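# Four arms sort stickered items into matching-color bins

## Task

Put every item into the container whose color matches the color of the sticker on that item.

## Robot and tools

Setup: four identical i2rt Big YAM arms (arm1, arm2, arm3, arm4) share one workspace. Each arm has six revolute joints, a two-finger gripper and a wrist camera. Four fixed room cameras also watch: cam_room_a1, cam_room_a2, cam_room_b1, cam_room_b2. Wrist cameras are arm1_cam_wrist through arm4_cam_wrist.

Frames: every pose is in a single scene frame with its origin on the floor and +z up. Feet (base_link), in metres, with quaternion wxyz: arm1 (-0.644, +1.377, +0.914) q(+0.682,+0.007,+0.004,+0.731); arm2 (-0.655, -0.555, +0.928) q(+0.747,+0.002,+0.000,-0.665); arm3 (+0.651, -1.332, +0.868) q(+0.663,-0.004,-0.006,-0.748); arm4 (+0.648, +0.477, +0.879) q(+0.687,+0.001,+0.003,+0.727). Each foot faces its own +x. Reach is roughly 1.0 m from the joint1 axis. The hand point sits between the finger pads, about 1 cm short of the tips. The fingers point along the hand's +z and open along its y. The printed hand position may be off, especially when the arm is stretched out.

move: one action for any subset of arms. Its keys are arm1..arm4 plus cameras. An arm that is not named receives nothing new and shows up under "as last shown". Each arm's part may contain:
- joints: a dict of absolute joint targets by name. joint1_rad -2.879..2.879 (yaw about the foot, positive counter-clockwise seen from above). joint2_rad 0..3.141 (shoulder, 0 = upper arm pointing back, positive raises it and brings it forward). joint3_rad 0..3.019 (elbow, 0 = folded). joint4_rad -1.692..1.57 (hand pitch, positive tips the fingers up). joint5_rad -1.57..1.57 (sideways swing, positive toward the arm's right). joint6_rad -2.094..2.094 (roll, positive clockwise seen from behind). gripper_m 0..0.093 (fingertip gap in metres).
- target: a list of seven numbers [x, y, z, qw, qx, qy, qz], an absolute hand pose in the scene frame in metres. The hand travels in a straight line toward it, starting from its current hand_target. Alongside target, joints may carry gripper_m only.
- speed: the top path speed in m/s, 0.002..0.5, default 0.25. Only allowed together with target. Rotation is capped at twice this value in rad/s.
- min_time_s: 0.1..8 s, the minimum duration of this arm's joint motions.
All motions start at once. Every hand path in one action finishes together, at the pace of the slowest. Paths last 0.5..10 s and an action lasts at most 15 s. At each step the controller limits the commanded pose to 100 mm and 20 degrees from the measured pose. Expect the hand to trail, wander, overshoot the speed when the arm is near straight, and stop a centimetre or more away from the target. Paths do not steer around objects or other arms. cameras is a list of names, or ["all"]. An unknown key makes the call invalid; an out-of-range value gets it refused. Once a move or wait has been refused or stopped, the later move, wait and finished_scene calls in that same reply are skipped. Calling move with no action returns the full state, every image and the scene number.

wait(seconds 0..10, cameras): lets time run with no new commands. zoom_image(camera, region [x0,y0,x1,y1] pixels, at most 504x504): magnifies the latest image from a camera that was in the newest set. read_manual: licence texts only. finished_scene(scene 1..3): ends the scene and cannot be undone. After ending scene 1, call nothing more in that reply. Scene 1 is practice and may be skipped.

Reading results: the "move" line shows each moved arm as done or with its worst status word. joint_status and hand_status values: off_target (stopped short and may still be pushing); time_out (the joint keeps a nearby target and goes on pushing; on_its_own lists such joints, and "held at" is the target, not the reading); not_followed (a self- or arm-collision check held the command back; "pose unreachable" for a target); limit_stop_at_motor_heat. hand_target is the pose the drive is currently holding. Joint velocities are in rad/s (gripper m/s), and "within noise" means the arm is still. Torques are listed per arm joint, positive toward increasing angle, include gravity, and joints 3 and 4 wrap at ±28 N m. Gripper: on a rigid object it reads up to about 0.005 below the object's width (some grippers read about 0.002 wider). Closed on nothing it reads 0.000..0.003. Commanding about 0.005 below the first-contact reading gives full force, roughly 50..64 N per pad. To release, command well above the reading.

Avoid: knocking objects out of the work area or onto the floor, dropping parts or letting go of them while moving, slams, and hitting fixed or heavy things. Avoid any hard contact between robots, including closing one gripper on another arm's fingers; the collision check does not stop fingers, housings or cameras from meeting. Arms keep pushing after contact, and sustained pushing, holding loads or staying stretched out heats the motors. At 100 °C the arm drops for 30..60 s, sometimes with no MOTOR HOT warning first. To relieve a push, send the joint its reported position. Objects may be nudged occasionally.

Each tool is called by a JSON object that holds its "api" and its "payload".

## Session

{"api": "move", "payload": {}}

{"api": "zoom_image", "payload": {"camera": "cam_room_b1", "region": [220, 310, 360, 410]}}

{"api": "zoom_image", "payload": {"camera": "cam_room_b2", "region": [300, 280, 440, 380]}}

{"api": "zoom_image", "payload": {"camera": "cam_room_a1", "region": [120, 280, 320, 420]}}

{"api": "zoom_image", "payload": {"camera": "cam_room_a2", "region": [280, 280, 480, 400]}}

Scene clock: 0.00 s.
Joint torques (N m): no reading
Motor temperatures (°C): arm1=[21 24 26 23 21 21 21] | arm2=[23 24 25 22 22 20 23] | arm3=[24 23 23 23 24 23 23] | arm4=[22 21 22 22 24 21 24]
Heat: arm1: hottest joint3_rad 26 °C; arm2: hottest joint3_rad 25 °C; arm3: hottest joint1_rad 24 °C; arm4: hottest joint5_rad 24 °C.
Joint velocities: within noise
arm1.joint_positions: joint1_rad=-0.168 joint2_rad=+0.560 joint3_rad=+1.361 joint4_rad=-1.410 joint5_rad=+0.240 joint6_rad=+0.692 gripper_m=+0.09396
arm1.joint_status: not commanded
arm1.hand: x=-0.5739 y=+1.5732 z=+1.4376 quat_wxyz=(-0.303, +0.280, -0.837, -0.359) (m; scene frame)
arm1.hand_target: x=-0.5739 y=+1.5706 z=+1.4504 quat_wxyz=(-0.308, +0.276, -0.832, -0.370) (m; scene frame)
arm1.hand_status: not commanded
arm2.joint_positions: joint1_rad=+0.198 joint2_rad=+0.636 joint3_rad=+1.409 joint4_rad=-1.213 joint5_rad=-0.086 joint6_rad=-0.484 gripper_m=+0.09396
arm2.joint_status: not commanded
arm2.hand: x=-0.5635 y=-0.7948 z=+1.4992 quat_wxyz=(-0.373, -0.297, -0.790, +0.384) (m; scene frame)
arm2.hand_target: x=-0.5645 y=-0.7917 z=+1.5099 quat_wxyz=(-0.379, -0.294, -0.785, +0.392) (m; scene frame)
arm2.hand_status: not commanded
arm3.joint_positions: joint1_rad=+0.130 joint2_rad=+0.649 joint3_rad=+1.447 joint4_rad=-1.615 joint5_rad=+0.075 joint6_rad=+0.392 gripper_m=+0.09396
arm3.joint_status: not commanded
arm3.hand: x=+0.6387 y=-1.5222 z=+1.3768 quat_wxyz=(-0.293, -0.776, -0.507, +0.235) (m; scene frame)
arm3.hand_target: x=+0.6387 y=-1.5210 z=+1.3861 quat_wxyz=(-0.302, -0.772, -0.504, +0.241) (m; scene frame)
arm3.hand_status: not commanded
arm4.joint_positions: joint1_rad=+0.147 joint2_rad=+0.586 joint3_rad=+1.324 joint4_rad=-1.592 joint5_rad=+0.245 joint6_rad=+0.670 gripper_m=+0.09396
arm4.joint_status: not commanded
arm4.hand: x=+0.6543 y=+0.6697 z=+1.3488 quat_wxyz=(-0.224, +0.451, -0.815, -0.287) (m; scene frame)
arm4.hand_target: x=+0.6546 y=+0.6685 z=+1.3591 quat_wxyz=(-0.227, +0.447, -0.812, -0.299) (m; scene frame)
arm4.hand_status: not commanded
pictures: arm1_cam_wrist, arm2_cam_wrist, arm3_cam_wrist, arm4_cam_wrist, cam_room_a1, cam_room_a2, cam_room_b1, cam_room_b2
Images, in order (width x height): arm1_cam_wrist 672x504, arm2_cam_wrist 672x504, arm3_cam_wrist 672x504, arm4_cam_wrist 672x504, cam_room_a1 672x504, cam_room_a2 672x504, cam_room_b1 672x504, cam_room_b2 672x504.

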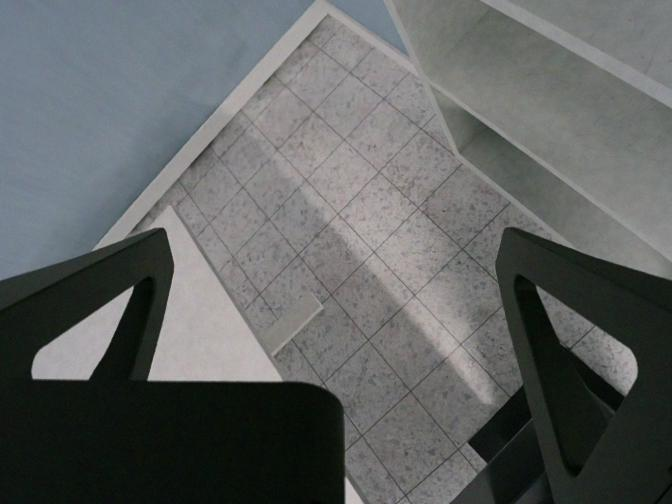

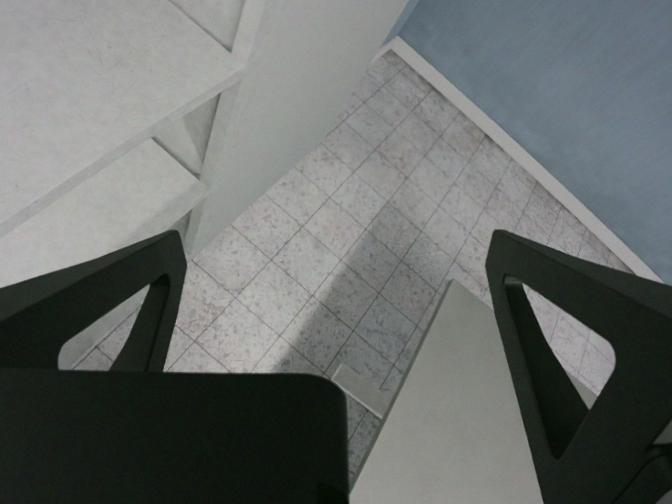

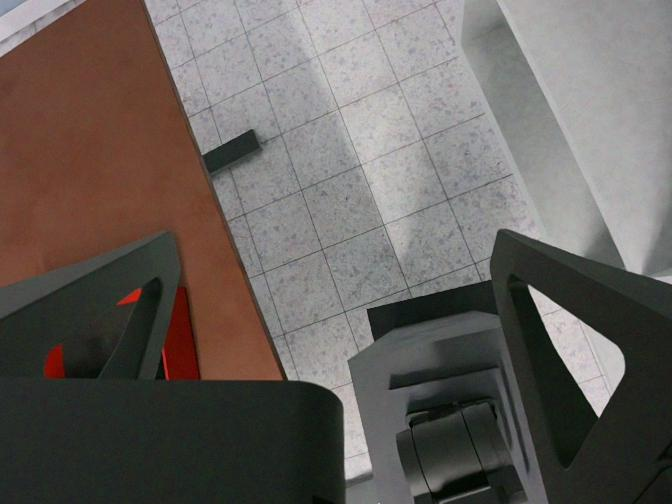

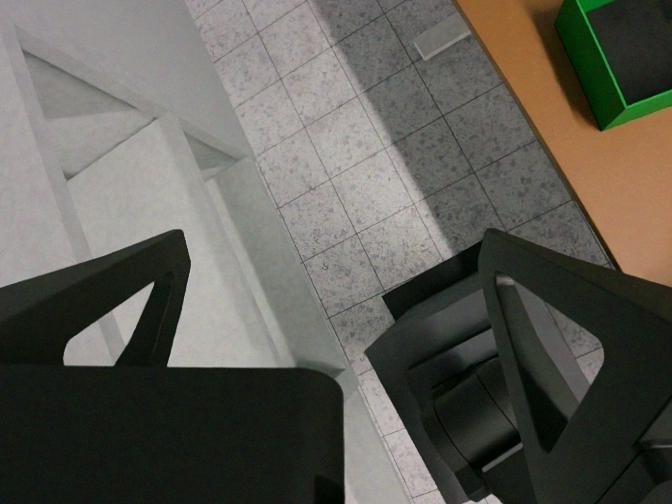

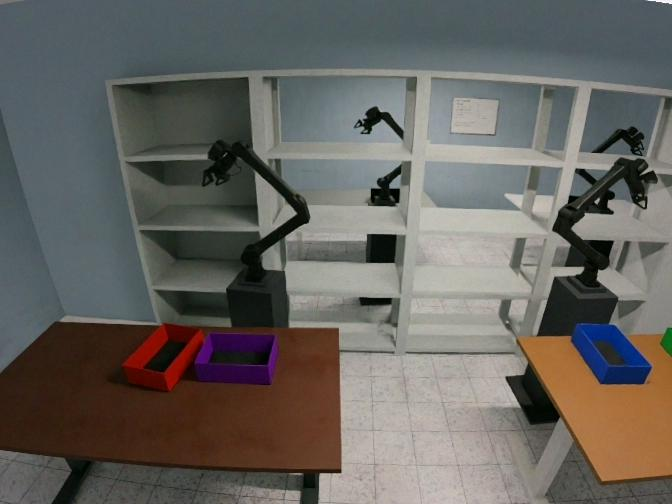

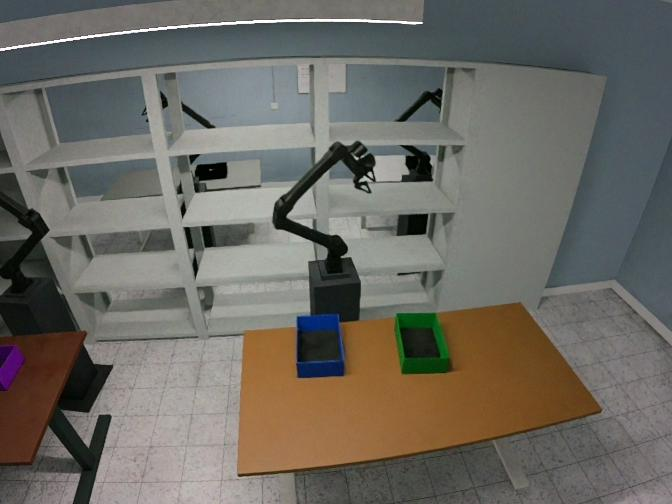

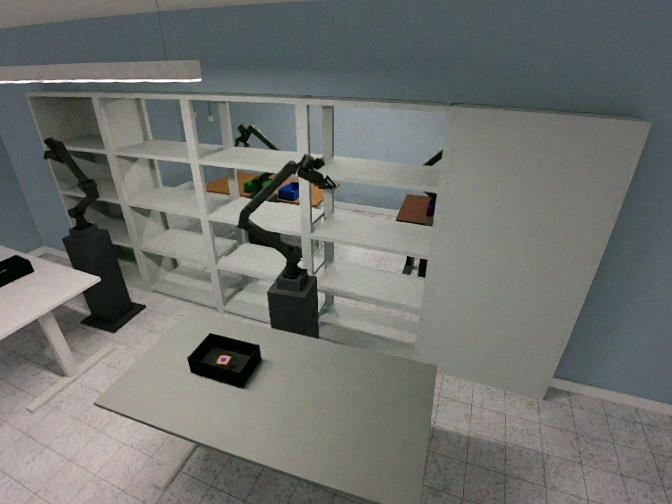

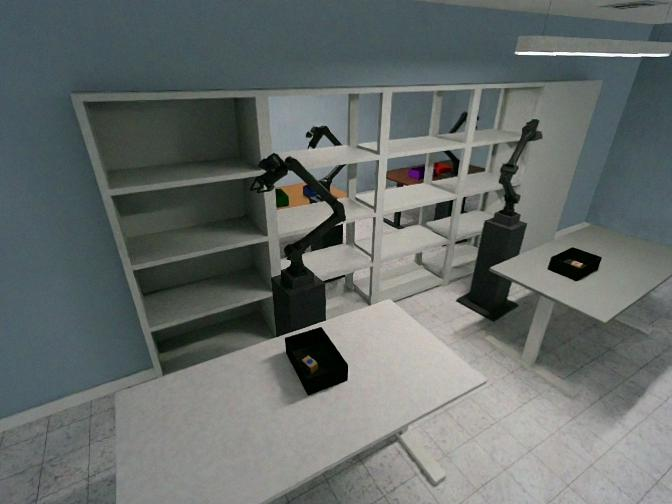

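Scaled by 3.600.

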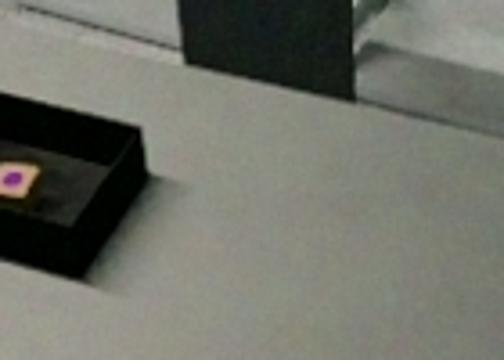

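Scaled by 3.600.

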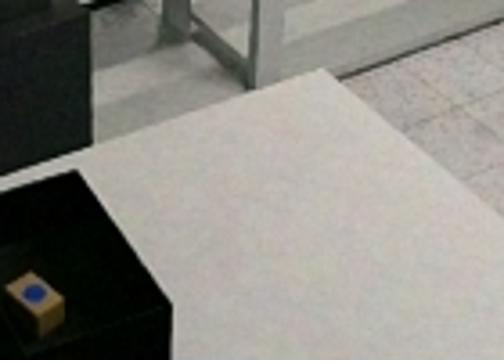

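Scaled by 2.520.

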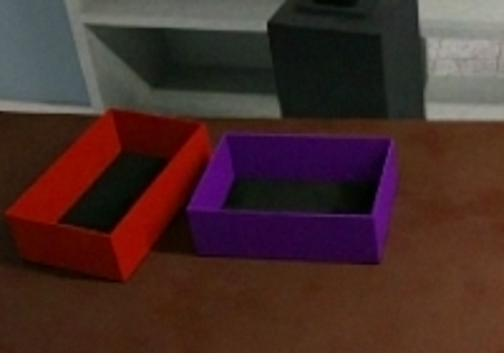

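Scaled by 2.520.

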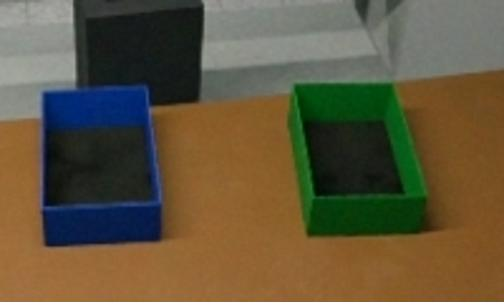

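{"api": "move", "payload": {"arm1": {"joints":{"joint1_rad":1.5,"joint2_rad":1.8,"joint3_rad":1.8,"joint4_rad":-1.57,"joint5_rad":0,"joint6_rad":0},"min_time_s":4}, "arm2": {"joints":{"joint1_rad":-1.687,"joint2_rad":1.8,"joint3_rad":1.8,"joint4_rad":-1.57,"joint5_rad":0,"joint6_rad":0},"min_time_s":4}, "arm3": {"joints":{"joint1_rad":1.691,"joint2_rad":1.8,"joint3_rad":1.8,"joint4_rad":-1.57,"joint5_rad":0,"joint6_rad":0},"min_time_s":4}, "arm4": {"joints":{"joint1_rad":-1.627,"joint2_rad":1.8,"joint3_rad":1.8,"joint4_rad":-1.57,"joint5_rad":0,"joint6_rad":0},"min_time_s":4}, "cameras": ["arm1_cam_wrist","arm2_cam_wrist","arm3_cam_wrist","arm4_cam_wrist"]}}

Scene clock: 20.90 s.
Joint torques (N m): arm1=[-2.32 -14.68 15.75 -0.09 0.02 -0.08] | arm2=[1.26 -17.96 15.27 0.1 0.05 0.21] | arm3=[0.67 -19.55 12.85 0.14 0.01 -0.13] | arm4=[1.2 -17.96 11.75 0.31 -0.02 -0.1]
Motor temperatures (°C): arm1=[21 24 29 23 21 21 21] | arm2=[23 24 29 22 22 20 23] | arm3=[24 23 26 23 24 23 23] | arm4=[22 21 26 22 24 21 24]
Heat: arm1: hottest joint3_rad 29 °C; arm2: hottest joint3_rad 29 °C; arm3: hottest joint3_rad 26 °C; arm4: hottest joint3_rad 26 °C.
move: arm1 done; arm2 done; arm3 done; arm4 done
Joint velocities: within noise
arm1.joint_positions: joint1_rad=+1.509 joint2_rad=+1.800 joint3_rad=+1.740 joint4_rad=-1.559 joint5_rad=+0.000 joint6_rad=+0.009 gripper_m=+0.09398
arm1.joint_status: all done
arm1.hand: x=-1.1835 y=+1.3734 z=+1.1355 quat_wxyz=(-0.001, +1.000, -0.001, +0.017) (m; scene frame)
arm1.hand_target: x=-1.1962 y=+1.3782 z=+1.1584 quat_wxyz=(-0.001, +1.000, -0.001, -0.008) (m; scene frame)
arm1.hand_status: not commanded
arm2.joint_positions: joint1_rad=-1.695 joint2_rad=+1.784 joint3_rad=+1.742 joint4_rad=-1.558 joint5_rad=-0.001 joint6_rad=-0.015 gripper_m=+0.09396
arm2.joint_status: all done
arm2.hand: x=-1.1983 y=-0.5520 z=+1.1494 quat_wxyz=(+0.001, -1.000, -0.004, -0.015) (m; scene frame)
arm2.hand_target: x=-1.2116 y=-0.5558 z=+1.1630 quat_wxyz=(+0.002, -1.000, +0.000, -0.001) (m; scene frame)
arm2.hand_status: not commanded
arm3.joint_positions: joint1_rad=+1.695 joint2_rad=+1.799 joint3_rad=+1.748 joint4_rad=-1.578 joint5_rad=+0.001 joint6_rad=+0.007 gripper_m=+0.09397
arm3.joint_status: all done
arm3.hand: x=+1.1914 y=-1.3273 z=+1.0852 quat_wxyz=(+0.028, -0.002, -1.000, +0.007) (m; scene frame)
arm3.hand_target: x=+1.2068 y=-1.3291 z=+1.1040 quat_wxyz=(-0.001, +0.000, -1.000, +0.007) (m; scene frame)
arm3.hand_status: not commanded
arm4.joint_positions: joint1_rad=-1.631 joint2_rad=+1.789 joint3_rad=+1.751 joint4_rad=-1.579 joint5_rad=+0.003 joint6_rad=+0.014 gripper_m=+0.09396
arm4.joint_status: all done
arm4.hand: x=+1.1890 y=+0.4749 z=+1.0997 quat_wxyz=(+0.026, -0.009, -1.000, +0.003) (m; scene frame)
arm4.hand_target: x=+1.2052 y=+0.4778 z=+1.1124 quat_wxyz=(+0.002, +0.000, -1.000, +0.002) (m; scene frame)
arm4.hand_status: not commanded
pictures: arm1_cam_wrist, arm2_cam_wrist, arm3_cam_wrist, arm4_cam_wrist
Images, in order (width x height): arm1_cam_wrist 672x504, arm2_cam_wrist 672x504, arm3_cam_wrist 672x504, arm4_cam_wrist 672x504.

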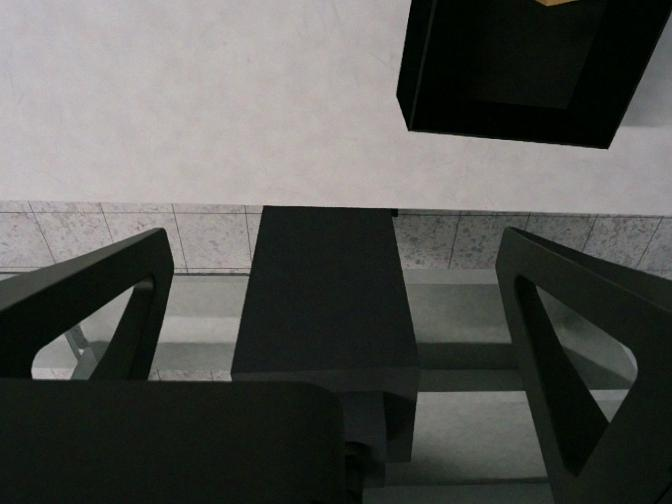

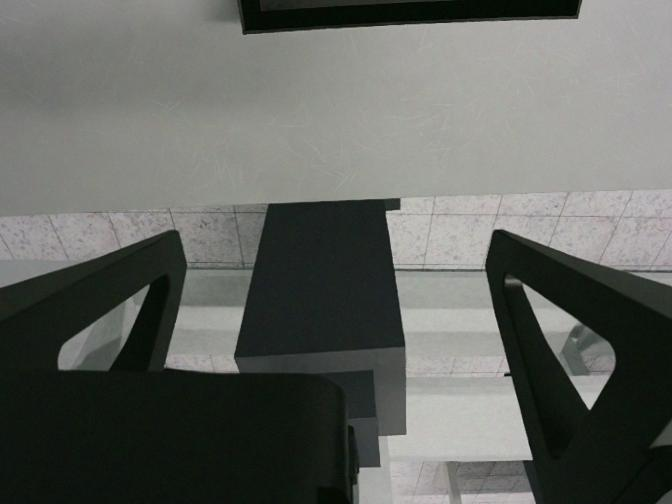

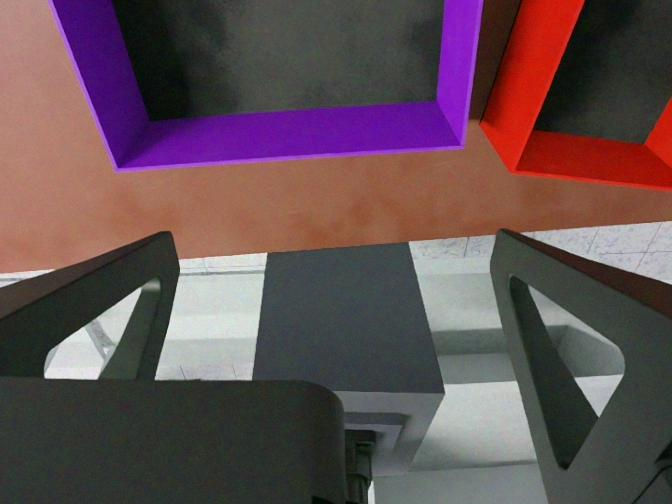

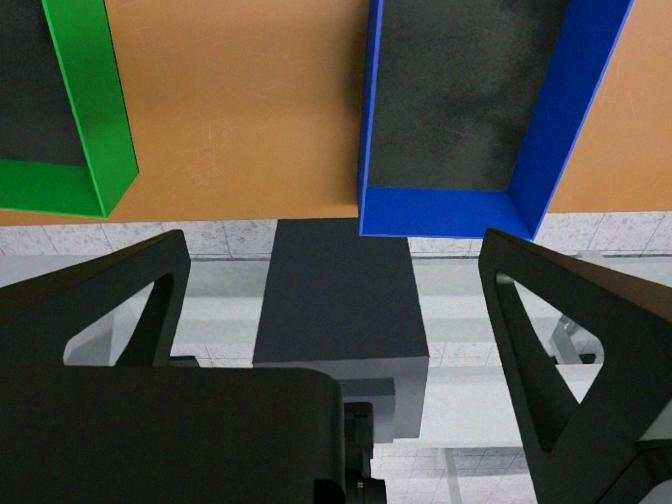

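{"api": "move", "payload": {"arm1": {"target":[-1.21,1.56,1.0,0,1,0,0],"speed":0.35}, "arm2": {"target":[-1.28,-0.485,1.0,0,1,0,0],"speed":0.35}, "arm3": {"joints":{"joint2_rad":0.95,"joint3_rad":0.95,"joint4_rad":-1.57},"min_time_s":2}, "arm4": {"joints":{"joint2_rad":0.95,"joint3_rad":0.95,"joint4_rad":-1.57},"min_time_s":2}, "cameras": ["arm1_cam_wrist","arm2_cam_wrist"]}}

Scene clock: 38.10 s.
Joint torques (N m): arm1=[-0.85 -18.02 10.91 0.77 0.03 -0.07] | arm2=[0.85 -22.36 12.64 1.11 -0.11 -0.09] | arm3=[1.03 -4.25 8.14 0.06 0.01 -0.11] | arm4=[0.73 -4.66 8.44 0.23 0.01 -0.09]
Motor temperatures (°C): arm1=[21 24 30 23 21 21 21] | arm2=[23 25 30 22 22 20 23] | arm3=[24 25 26 23 24 23 23] | arm4=[22 23 30 22 24 21 24]
Heat: arm1: hottest joint3_rad 30 °C; arm2: hottest joint3_rad 30 °C; arm3: hottest joint3_rad 26 °C; arm4: hottest joint3_rad 30 °C.
move: arm1 off_target; arm2 off_target; arm3 done; arm4 done
Joint velocities: within noise
arm1.joint_positions: joint1_rad=+1.183 joint2_rad=+2.003 joint3_rad=+1.649 joint4_rad=-1.269 joint5_rad=+0.003 joint6_rad=-0.302 gripper_m=+0.09398
arm1.joint_status: not commanded
arm1.hand: x=-1.2002 y=+1.5621 z=+0.9889 quat_wxyz=(+0.005, +1.000, -0.009, +0.018) (m; scene frame)
arm1.hand_target: x=-1.2097 y=+1.5599 z=+1.0000 quat_wxyz=(+0.000, +1.000, +0.000, +0.000) (m; scene frame)
arm1.hand_status: off_target (0.015 m and 2.3 deg from the pose sent, 0.232 m and 1.9 deg at the start)
arm2.joint_positions: joint1_rad=-1.802 joint2_rad=+2.062 joint3_rad=+1.742 joint4_rad=-1.290 joint5_rad=-0.001 joint6_rad=-0.097 gripper_m=+0.09396
arm2.joint_status: not commanded
arm2.hand: x=-1.2644 y=-0.4854 z=+0.9920 quat_wxyz=(-0.001, -1.000, +0.009, -0.020) (m; scene frame)
arm2.hand_target: x=-1.2794 y=-0.4852 z=+1.0003 quat_wxyz=(+0.000, -1.000, +0.000, +0.000) (m; scene frame)
arm2.hand_status: off_target (0.018 m and 2.5 deg from the pose sent, 0.183 m and 1.8 deg at the start)
arm3.joint_positions: joint1_rad=+1.695 joint2_rad=+0.949 joint3_rad=+0.956 joint4_rad=-1.572 joint5_rad=+0.001 joint6_rad=+0.007 gripper_m=+0.09397
arm3.joint_status: all done
arm3.hand: x=+0.8904 y=-1.3281 z=+1.1003 quat_wxyz=(-0.003, -0.002, -1.000, +0.007) (m; scene frame)
arm3.hand_target: x=+0.8897 y=-1.3290 z=+1.0980 quat_wxyz=(-0.001, +0.000, -1.000, +0.007) (m; scene frame)
arm3.hand_status: not commanded
arm4.joint_positions: joint1_rad=-1.631 joint2_rad=+0.952 joint3_rad=+0.948 joint4_rad=-1.575 joint5_rad=+0.003 joint6_rad=+0.014 gripper_m=+0.09396
arm4.joint_status: all done
arm4.hand: x=+0.8863 y=+0.4761 z=+1.1069 quat_wxyz=(+0.007, -0.009, -1.000, +0.003) (m; scene frame)
arm4.hand_target: x=+0.8879 y=+0.4777 z=+1.1081 quat_wxyz=(+0.002, +0.000, -1.000, +0.002) (m; scene frame)
arm4.hand_status: not commanded
pictures: arm1_cam_wrist, arm2_cam_wrist
Images, in order (width x height): arm1_cam_wrist 672x504, arm2_cam_wrist 672x504.

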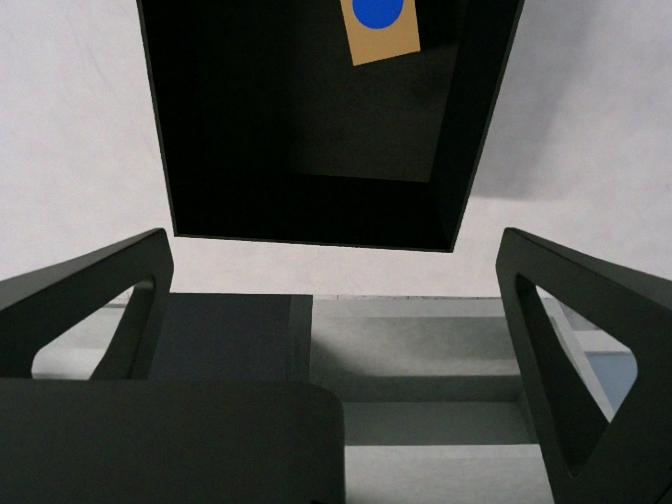

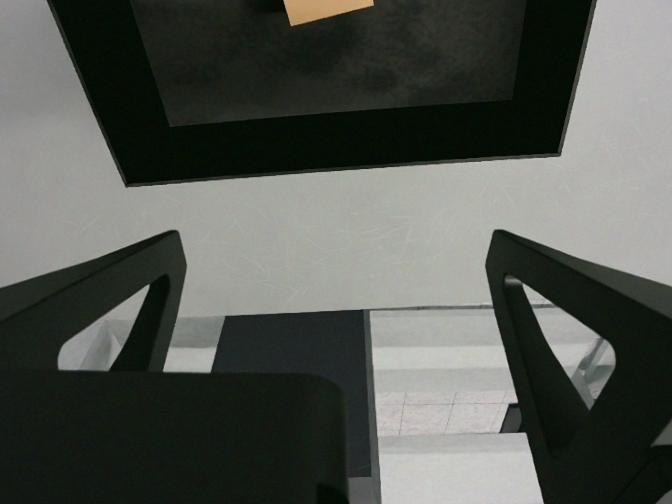

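{"api": "move", "payload": {"arm1": {"target":[-1.232,1.588,0.90,0,0.9936,0.1132,0],"speed":0.25}, "arm2": {"target":[-1.322,-0.49,0.90,0,0.9949,0.1011,0],"speed":0.25}, "arm3": {"joints":{"joint1_rad":-1.987,"joint2_rad":0.95,"joint3_rad":0.95,"joint4_rad":-1.57},"min_time_s":4}, "arm4": {"joints":{"joint1_rad":0.904,"joint2_rad":0.95,"joint3_rad":0.95,"joint4_rad":-1.57},"min_time_s":4}, "cameras": ["arm1_cam_wrist","arm2_cam_wrist"]}}

Scene clock: 53.43 s.
Joint torques (N m): arm1=[-2.08 -19.72 11.45 0.68 -0.01 -0.08] | arm2=[1.32 -24.41 13.49 0.83 -0.13 -0.09] | arm3=[0.67 -4.78 8.14 0.02 0.03 -0.11] | arm4=[0.97 -4.54 8.36 0.25 0.01 -0.08]
Motor temperatures (°C): arm1=[21 25 31 23 21 21 21] | arm2=[23 25 31 22 22 20 23] | arm3=[24 24 27 23 24 23 23] | arm4=[22 22 30 22 24 21 24]
Heat: arm1: hottest joint3_rad 31 °C; arm2: hottest joint3_rad 31 °C; arm3: hottest joint3_rad 27 °C; arm4: hottest joint3_rad 30 °C.
move: arm1 off_target; arm2 off_target; arm3 done; arm4 done
Joint velocities: within noise
arm1.joint_positions: joint1_rad=+1.167 joint2_rad=+2.184 joint3_rad=+1.649 joint4_rad=-1.106 joint5_rad=+0.003 joint6_rad=-0.561 gripper_m=+0.09398
arm1.joint_status: not commanded
arm1.hand: x=-1.2168 y=+1.5776 z=+0.8824 quat_wxyz=(+0.012, +0.993, +0.113, +0.024) (m; scene frame)
arm1.hand_target: x=-1.2313 y=+1.5877 z=+0.9004 quat_wxyz=(+0.000, +0.994, +0.113, +0.000) (m; scene frame)
arm1.hand_status: off_target (0.025 m and 3.1 deg from the pose sent, 0.098 m and 14.1 deg at the start)
arm2.joint_positions: joint1_rad=-1.794 joint2_rad=+2.269 joint3_rad=+1.812 joint4_rad=-1.161 joint5_rad=-0.001 joint6_rad=-0.285 gripper_m=+0.09396
arm2.joint_status: not commanded
arm2.hand: x=-1.2997 y=-0.4864 z=+0.8880 quat_wxyz=(-0.004, -0.996, -0.089, -0.024) (m; scene frame)
arm2.hand_target: x=-1.3210 y=-0.4904 z=+0.9006 quat_wxyz=(+0.000, -0.995, -0.101, +0.000) (m; scene frame)
arm2.hand_status: off_target (0.026 m and 3.1 deg from the pose sent, 0.109 m and 12.8 deg at the start)
arm3.joint_positions: joint1_rad=-1.978 joint2_rad=+0.949 joint3_rad=+0.956 joint4_rad=-1.572 joint5_rad=-0.001 joint6_rad=+0.006 gripper_m=+0.09400
arm3.joint_status: all done
arm3.hand: x=+0.4437 y=-1.2074 z=+1.0981 quat_wxyz=(-0.006, -0.965, +0.264, +0.000) (m; scene frame)
arm3.hand_target: x=+0.4456 y=-1.2059 z=+1.0957 quat_wxyz=(-0.006, -0.964, +0.265, -0.002) (m; scene frame)
arm3.hand_status: not commanded
arm4.joint_positions: joint1_rad=+0.904 joint2_rad=+0.952 joint3_rad=+0.948 joint4_rad=-1.575 joint5_rad=+0.002 joint6_rad=+0.013 gripper_m=+0.09398
arm4.joint_status: all done
arm4.hand: x=+0.4549 y=+0.6147 z=+1.1085 quat_wxyz=(+0.003, +0.952, -0.306, +0.003) (m; scene frame)
arm4.hand_target: x=+0.4534 y=+0.6154 z=+1.1097 quat_wxyz=(+0.002, +0.954, -0.300, -0.002) (m; scene frame)
arm4.hand_status: not commanded
pictures: arm1_cam_wrist, arm2_cam_wrist
Images, in order (width x height): arm1_cam_wrist 672x504, arm2_cam_wrist 672x504.

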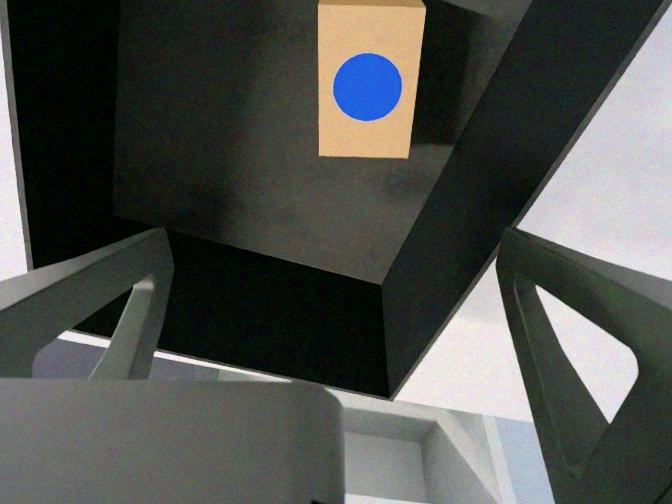

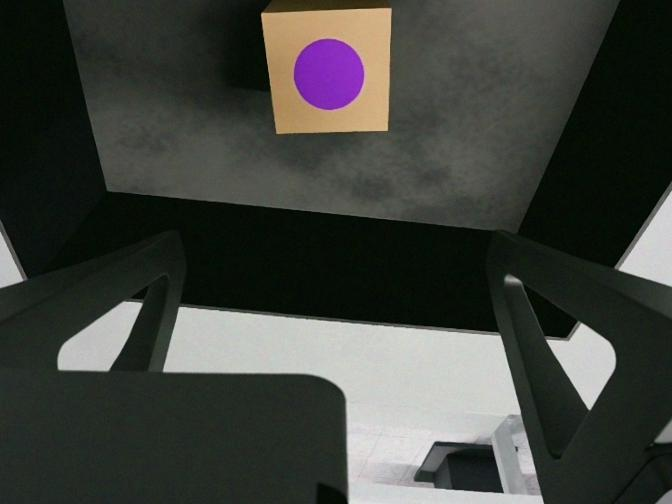

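{"api": "move", "payload": {"arm1": {"target":[-1.236,1.602,0.772,0,0.9936,0.1132,0],"speed":0.18}, "arm2": {"target":[-1.327,-0.494,0.768,0,0.9949,0.1011,0],"speed":0.18}, "cameras": ["arm1_cam_wrist","arm2_cam_wrist"]}}

Scene clock: 67.23 s.
Joint torques (N m): arm1=[-2.84 -19.02 10.43 0.9 0.1 -0.07] | arm2=[1.38 -24.18 12.15 1.14 -0.14 -0.01] | arm3=[0.67 -4.66 8.17 0.02 0.03 -0.11] | arm4=[0.85 -4.89 8.39 0.27 0 -0.1]
Motor temperatures (°C): arm1=[21 25 31 23 21 21 21] | arm2=[23 26 32 22 22 20 23] | arm3=[24 24 27 23 24 23 23] | arm4=[22 22 30 22 24 21 24]
Heat: arm1: hottest joint3_rad 31 °C; arm2: hottest joint3_rad 32 °C; arm3: hottest joint3_rad 27 °C; arm4: hottest joint3_rad 30 °C.
move: arm1 off_target; arm2 off_target
Joint velocities: within noise
arm1.joint_positions: joint1_rad=+1.152 joint2_rad=+2.376 joint3_rad=+1.649 joint4_rad=-0.899 joint5_rad=+0.001 joint6_rad=-0.579 gripper_m=+0.09398
arm1.joint_status: not commanded
arm1.hand: x=-1.2223 y=+1.5887 z=+0.7662 quat_wxyz=(+0.010, +0.993, +0.114, +0.017) (m; scene frame)
arm1.hand_target: x=-1.2353 y=+1.6017 z=+0.7723 quat_wxyz=(+0.000, +0.994, +0.113, +0.000) (m; scene frame)
arm1.hand_status: off_target (0.020 m and 2.3 deg from the pose sent, 0.115 m and 3.1 deg at the start)
arm2.joint_positions: joint1_rad=-1.788 joint2_rad=+2.462 joint3_rad=+1.815 joint4_rad=-0.966 joint5_rad=-0.001 joint6_rad=-0.285 gripper_m=+0.09396
arm2.joint_status: not commanded
arm2.hand: x=-1.3052 y=-0.4895 z=+0.7650 quat_wxyz=(-0.003, -0.995, -0.092, -0.021) (m; scene frame)
arm2.hand_target: x=-1.3261 y=-0.4942 z=+0.7687 quat_wxyz=(+0.000, -0.995, -0.101, +0.000) (m; scene frame)
arm2.hand_status: off_target (0.023 m and 2.6 deg from the pose sent, 0.123 m and 3.1 deg at the start)
arm3, arm4: as last shown
pictures: arm1_cam_wrist, arm2_cam_wrist
Images, in order (width x height): arm1_cam_wrist 672x504, arm2_cam_wrist 672x504.

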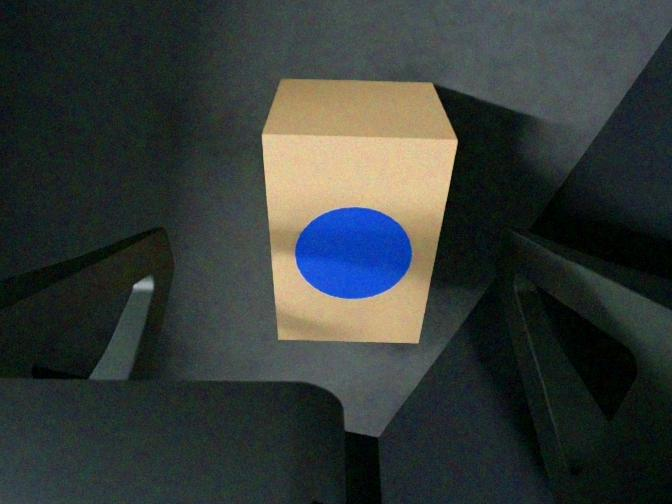

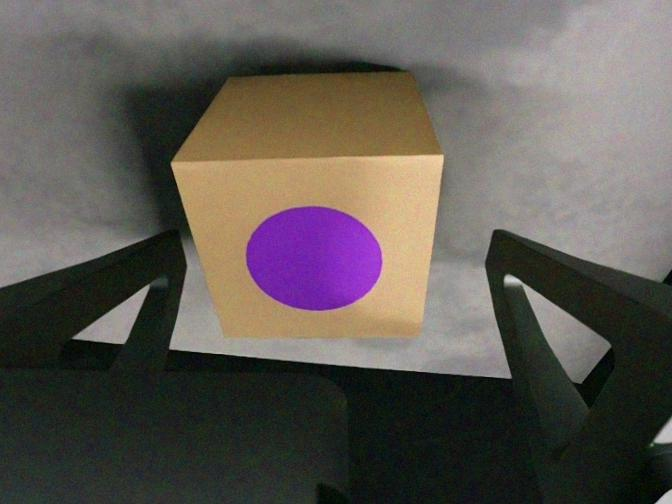

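{"api": "move", "payload": {"arm1": {"joints":{"gripper_m":0.034}}, "arm2": {"joints":{"gripper_m":0.044}}, "cameras": ["arm1_cam_wrist","arm2_cam_wrist"]}}

Scene clock: 74.23 s.
Joint torques (N m): arm1=[-2.67 -19.08 10.39 0.77 0.02 -0.06] | arm2=[1.44 -24.23 12.07 1.1 -0.15 -0.01] | arm3=[0.56 -4.84 8.16 0.05 0.04 -0.11] | arm4=[0.79 -4.72 8.46 0.24 -0.01 -0.11]
Motor temperatures (°C): arm1=[21 25 31 23 21 21 21] | arm2=[23 27 32 22 22 20 23] | arm3=[24 24 27 23 24 23 23] | arm4=[22 22 30 22 24 21 24]
Heat: arm1: hottest joint3_rad 31 °C; arm2: hottest joint3_rad 32 °C; arm3: hottest joint3_rad 27 °C; arm4: hottest joint3_rad 30 °C.
move: arm1 off_target; arm2 off_target
Joint velocities: within noise
arm1.joint_positions: joint1_rad=+1.150 joint2_rad=+2.376 joint3_rad=+1.649 joint4_rad=-0.897 joint5_rad=+0.002 joint6_rad=-0.580 gripper_m=+0.04136
arm1.joint_status: gripper_m off_target (ended at +0.04139, target +0.03400)
arm1.hand: x=-1.2223 y=+1.5900 z=+0.7662 quat_wxyz=(+0.009, +0.993, +0.114, +0.017) (m; scene frame)
arm1.hand_target: x=-1.2353 y=+1.6019 z=+0.7723 quat_wxyz=(+0.000, +0.994, +0.113, +0.000) (m; scene frame)
arm1.hand_status: not commanded
arm2.joint_positions: joint1_rad=-1.788 joint2_rad=+2.462 joint3_rad=+1.816 joint4_rad=-0.966 joint5_rad=-0.001 joint6_rad=-0.285 gripper_m=+0.05298
arm2.joint_status: gripper_m off_target (ended at +0.05301, target +0.04400)
arm2.hand: x=-1.3055 y=-0.4894 z=+0.7653 quat_wxyz=(-0.003, -0.995, -0.092, -0.021) (m; scene frame)
arm2.hand_target: x=-1.3259 y=-0.4942 z=+0.7686 quat_wxyz=(+0.000, -0.995, -0.101, +0.000) (m; scene frame)
arm2.hand_status: not commanded
arm3, arm4: as last shown
pictures: arm1_cam_wrist, arm2_cam_wrist
Images, in order (width x height): arm1_cam_wrist 672x504, arm2_cam_wrist 672x504.

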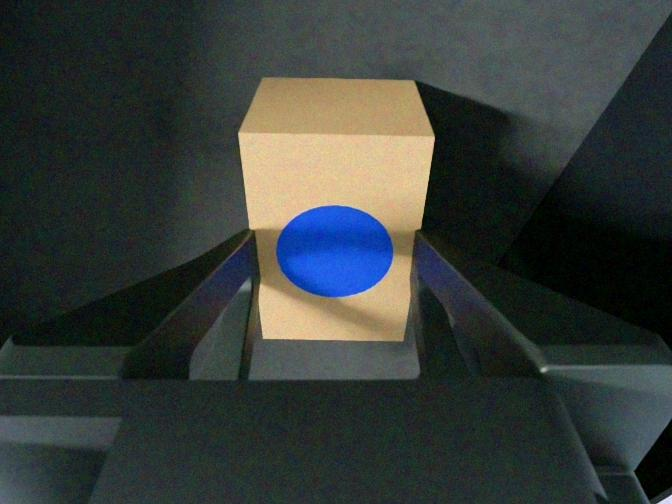

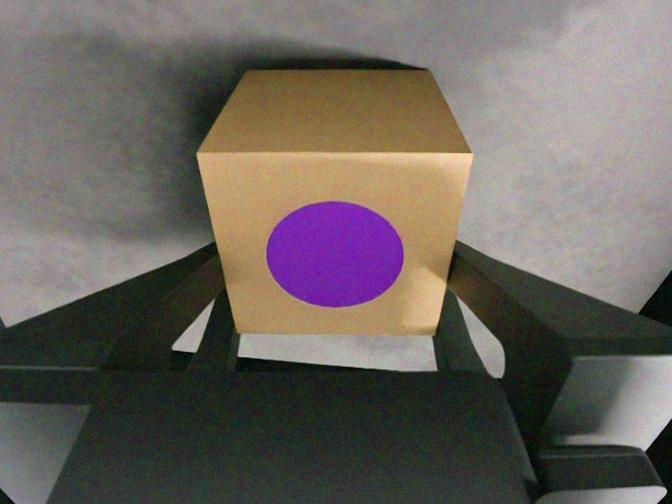

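{"api": "move", "payload": {"arm1": {"target":[-1.225,1.592,1.02,0,0.9936,0.1132,0],"speed":0.3}, "arm2": {"target":[-1.31,-0.494,1.02,0,0.9949,0.1011,0],"speed":0.3}}}

{"api": "move", "payload": {"arm1": {"joints":{"joint1_rad":0.8,"joint2_rad":0.95,"joint3_rad":0.95,"joint4_rad":-1.57,"joint5_rad":0,"joint6_rad":0},"min_time_s":3}, "arm2": {"joints":{"joint1_rad":-0.8,"joint2_rad":1.1,"joint3_rad":1.1,"joint4_rad":-1.57,"joint5_rad":0,"joint6_rad":0},"min_time_s":3}, "cameras": ["cam_room_b1","cam_room_b2"]}}

Scene clock: 86.40 s.
Joint torques (N m): arm1=[-1.26 -18.37 14.54 -0.13 0.02 0.03] | arm2=[1.2 -24.29 14.24 0.06 -0.14 -0.05] | arm3=[0.56 -4.6 8.17 0.02 0.04 -0.11] | arm4=[0.85 -5.07 8.44 0.2 0.02 -0.07]
Motor temperatures (°C): arm1=[21 26 31 23 21 21 22] | arm2=[23 28 32 22 22 20 23] | arm3=[24 24 27 23 24 23 23] | arm4=[22 22 30 22 24 21 24]
Heat: arm1: hottest joint3_rad 31 °C; arm2: hottest joint3_rad 32 °C; arm3: hottest joint3_rad 27 °C; arm4: hottest joint3_rad 30 °C.
move: arm1 off_target; arm2 off_target
Joint velocities: within noise
arm1.joint_positions: joint1_rad=+1.150 joint2_rad=+2.049 joint3_rad=+1.743 joint4_rad=-1.328 joint5_rad=+0.003 joint6_rad=-0.580 gripper_m=+0.04137
arm1.joint_status: not commanded
arm1.hand: x=-1.2102 y=+1.5863 z=+0.9963 quat_wxyz=(+0.011, +0.993, +0.114, +0.021) (m; scene frame)
arm1.hand_target: x=-1.2240 y=+1.5917 z=+1.0202 quat_wxyz=(+0.000, +0.994, +0.113, +0.000) (m; scene frame)
arm1.hand_status: off_target (0.029 m and 2.7 deg from the pose sent, 0.254 m and 2.1 deg at the start)
arm2.joint_positions: joint1_rad=-1.788 joint2_rad=+2.134 joint3_rad=+1.890 joint4_rad=-1.362 joint5_rad=-0.001 joint6_rad=-0.285 gripper_m=+0.05298
arm2.joint_status: not commanded
arm2.hand: x=-1.2953 y=-0.4912 z=+1.0013 quat_wxyz=(-0.002, -0.996, -0.092, -0.018) (m; scene frame)
arm2.hand_target: x=-1.3091 y=-0.4941 z=+1.0203 quat_wxyz=(+0.000, -0.995, -0.101, +0.000) (m; scene frame)
arm2.hand_status: off_target (0.024 m and 2.4 deg from the pose sent, 0.255 m and 2.6 deg at the start)
arm3, arm4: as last shown
pictures: none

Scene clock: 89.93 s.
Joint torques (N m): arm1=[-2.55 -2.02 10.82 0.17 -0.03 0.13] | arm2=[0.85 -8.41 9.59 0.32 0.07 0.21] | arm3=[0.67 -4.84 8.18 0.09 0.02 -0.11] | arm4=[0.62 -4.84 8.42 0.28 0 -0.08]
Motor temperatures (°C): arm1=[21 26 31 23 21 21 22] | arm2=[23 28 32 22 22 20 23] | arm3=[24 24 27 23 24 23 23] | arm4=[22 22 30 22 24 21 24]
Heat: arm1: hottest joint3_rad 31 °C; arm2: hottest joint3_rad 32 °C; arm3: hottest joint3_rad 27 °C; arm4: hottest joint3_rad 30 °C.
move: arm1 done; arm2 done
Joint velocities: within noise
arm1.joint_positions: joint1_rad=+0.810 joint2_rad=+0.954 joint3_rad=+0.947 joint4_rad=-1.561 joint5_rad=+0.002 joint6_rad=-0.009 gripper_m=+0.04137
arm1.joint_status: all done
arm1.hand: x=-0.8250 y=+1.5310 z=+1.1456 quat_wxyz=(+0.000, +0.942, -0.335, -0.009) (m; scene frame)
arm1.hand_target: x=-0.8222 y=+1.5312 z=+1.1473 quat_wxyz=(+0.001, +0.939, -0.344, -0.008) (m; scene frame)
arm1.hand_status: not commanded
arm2.joint_positions: joint1_rad=-0.803 joint2_rad=+1.104 joint3_rad=+1.111 joint4_rad=-1.560 joint5_rad=-0.002 joint6_rad=-0.015 gripper_m=+0.05297
arm2.joint_status: all done
arm2.hand: x=-0.8446 y=-0.7871 z=+1.1810 quat_wxyz=(-0.004, -0.900, -0.435, +0.006) (m; scene frame)
arm2.hand_target: x=-0.8406 y=-0.7828 z=+1.1778 quat_wxyz=(+0.001, -0.903, -0.429, -0.001) (m; scene frame)
arm2.hand_status: not commanded
arm3, arm4: as last shown
pictures: cam_room_b1, cam_room_b2
Images, in order (width x height): cam_room_b1 672x504, cam_room_b2 672x504.

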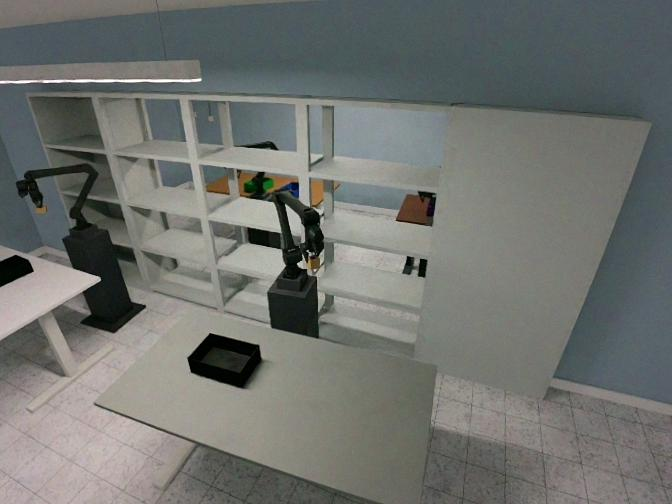

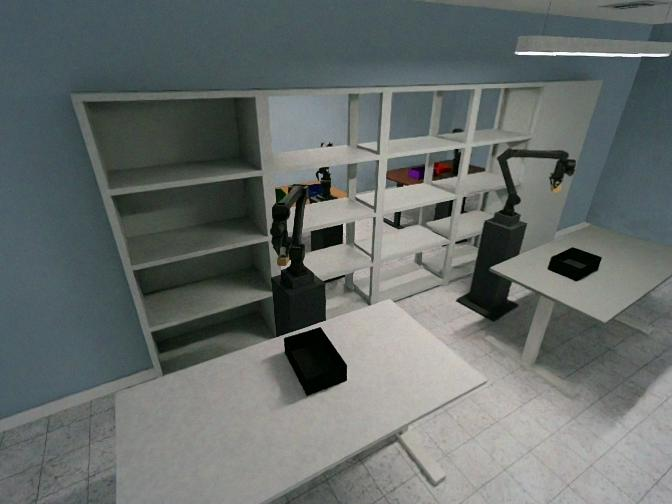

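{"api": "move", "payload": {"arm1": {"joints":{"joint1_rad":-2.25},"min_time_s":4}, "arm2": {"joints":{"joint1_rad":0.918},"min_time_s":4}, "arm3": {"joints":{"joint1_rad":-1.987,"joint2_rad":0.65,"joint3_rad":0.403,"joint4_rad":0.247},"min_time_s":3}, "arm4": {"joints":{"joint1_rad":0.904,"joint2_rad":0.65,"joint3_rad":0.403,"joint4_rad":0.247},"min_time_s":3}, "cameras": ["arm1_cam_wrist","arm2_cam_wrist","arm3_cam_wrist","arm4_cam_wrist"]}}

Scene clock: 100.43 s.
Joint torques (N m): arm1=[-2.14 -1.67 10.67 -0.06 -0.03 0.09] | arm2=[0.85 -8.29 9.59 0.35 0.04 0.21] | arm3=[0.73 -2.43 9.13 2.59 0.03 -0.12] | arm4=[0.44 -2.61 9.37 2.11 0.01 -0.09]
Motor temperatures (°C): arm1=[21 26 32 23 21 21 22] | arm2=[23 27 32 22 22 20 24] | arm3=[24 24 27 23 24 23 23] | arm4=[22 22 31 22 24 21 24]
Heat: arm1: hottest joint3_rad 32 °C; arm2: hottest joint3_rad 32 °C; arm3: hottest joint3_rad 27 °C; arm4: hottest joint3_rad 31 °C.
move: arm1 done; arm2 done; arm3 done; arm4 done
Joint velocities: within noise
arm1.joint_positions: joint1_rad=-2.247 joint2_rad=+0.954 joint3_rad=+0.947 joint4_rad=-1.561 joint5_rad=+0.000 joint6_rad=-0.007 gripper_m=+0.04138
arm1.joint_status: all done
arm1.hand: x=-0.4427 y=+1.2389 z=+1.1389 quat_wxyz=(+0.007, -0.295, -0.955, +0.002) (m; scene frame)
arm1.hand_target: x=-0.4447 y=+1.2393 z=+1.1407 quat_wxyz=(+0.008, -0.301, -0.954, +0.001) (m; scene frame)
arm1.hand_status: not commanded
arm2.joint_positions: joint1_rad=+0.917 joint2_rad=+1.104 joint3_rad=+1.111 joint4_rad=-1.560 joint5_rad=-0.001 joint6_rad=-0.014 gripper_m=+0.05295
arm2.joint_status: all done
arm2.hand: x=-0.3992 y=-0.7090 z=+1.1821 quat_wxyz=(-0.009, -0.259, -0.966, +0.000) (m; scene frame)
arm2.hand_target: x=-0.4042 y=-0.7059 z=+1.1789 quat_wxyz=(-0.001, -0.265, -0.964, -0.002) (m; scene frame)
arm2.hand_status: not commanded
arm3.joint_positions: joint1_rad=-1.978 joint2_rad=+0.656 joint3_rad=+0.410 joint4_rad=+0.229 joint5_rad=-0.001 joint6_rad=+0.006 gripper_m=+0.09400
arm3.joint_status: all done
arm3.hand: x=+0.3209 y=-1.1347 z=+1.1822 quat_wxyz=(+0.176, -0.690, +0.193, +0.676) (m; scene frame)
arm3.hand_target: x=+0.3243 y=-1.1325 z=+1.1846 quat_wxyz=(+0.183, -0.684, +0.192, +0.680) (m; scene frame)
arm3.hand_status: not commanded
arm4.joint_positions: joint1_rad=+0.904 joint2_rad=+0.659 joint3_rad=+0.403 joint4_rad=+0.227 joint5_rad=+0.002 joint6_rad=+0.013 gripper_m=+0.09398
arm4.joint_status: all done
arm4.hand: x=+0.3371 y=+0.6976 z=+1.1921 quat_wxyz=(-0.204, +0.681, -0.222, -0.667) (m; scene frame)
arm4.hand_target: x=+0.3383 y=+0.6966 z=+1.2003 quat_wxyz=(-0.211, +0.673, -0.214, -0.676) (m; scene frame)
arm4.hand_status: not commanded
pictures: arm1_cam_wrist, arm2_cam_wrist, arm3_cam_wrist, arm4_cam_wrist
Images, in order (width x height): arm1_cam_wrist 672x504, arm2_cam_wrist 672x504, arm3_cam_wrist 672x504, arm4_cam_wrist 672x504.

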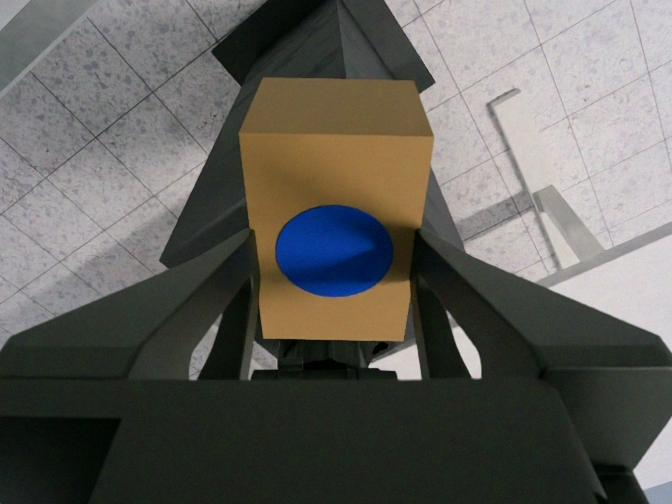

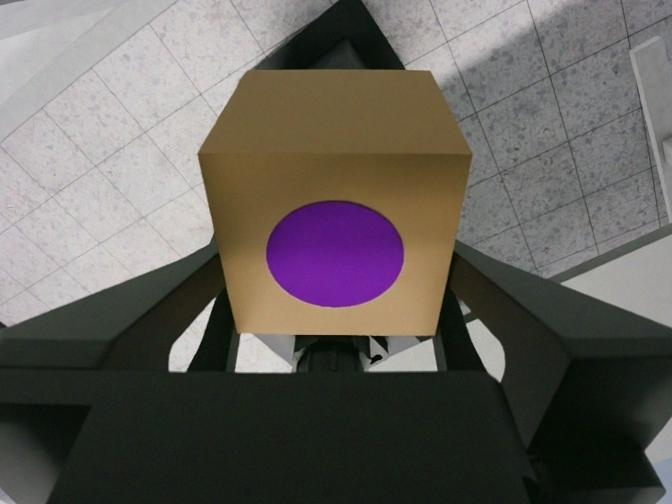

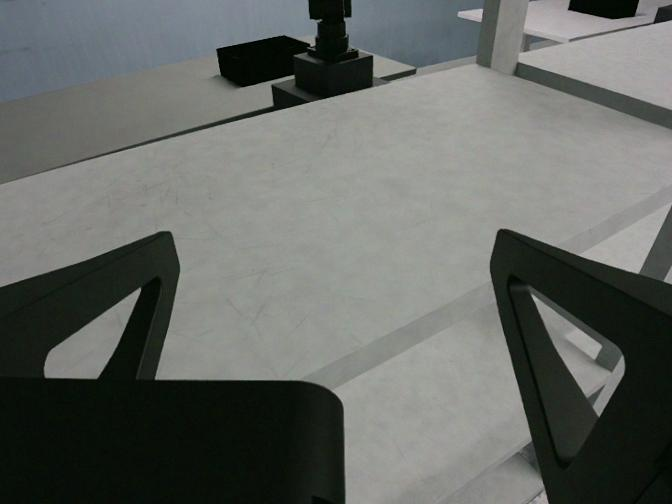

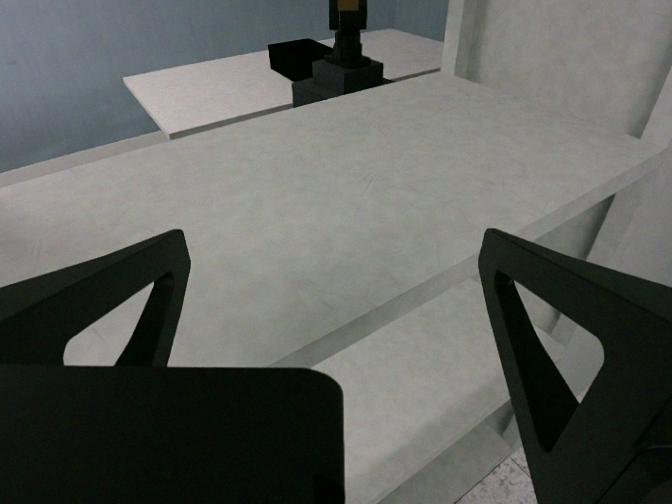

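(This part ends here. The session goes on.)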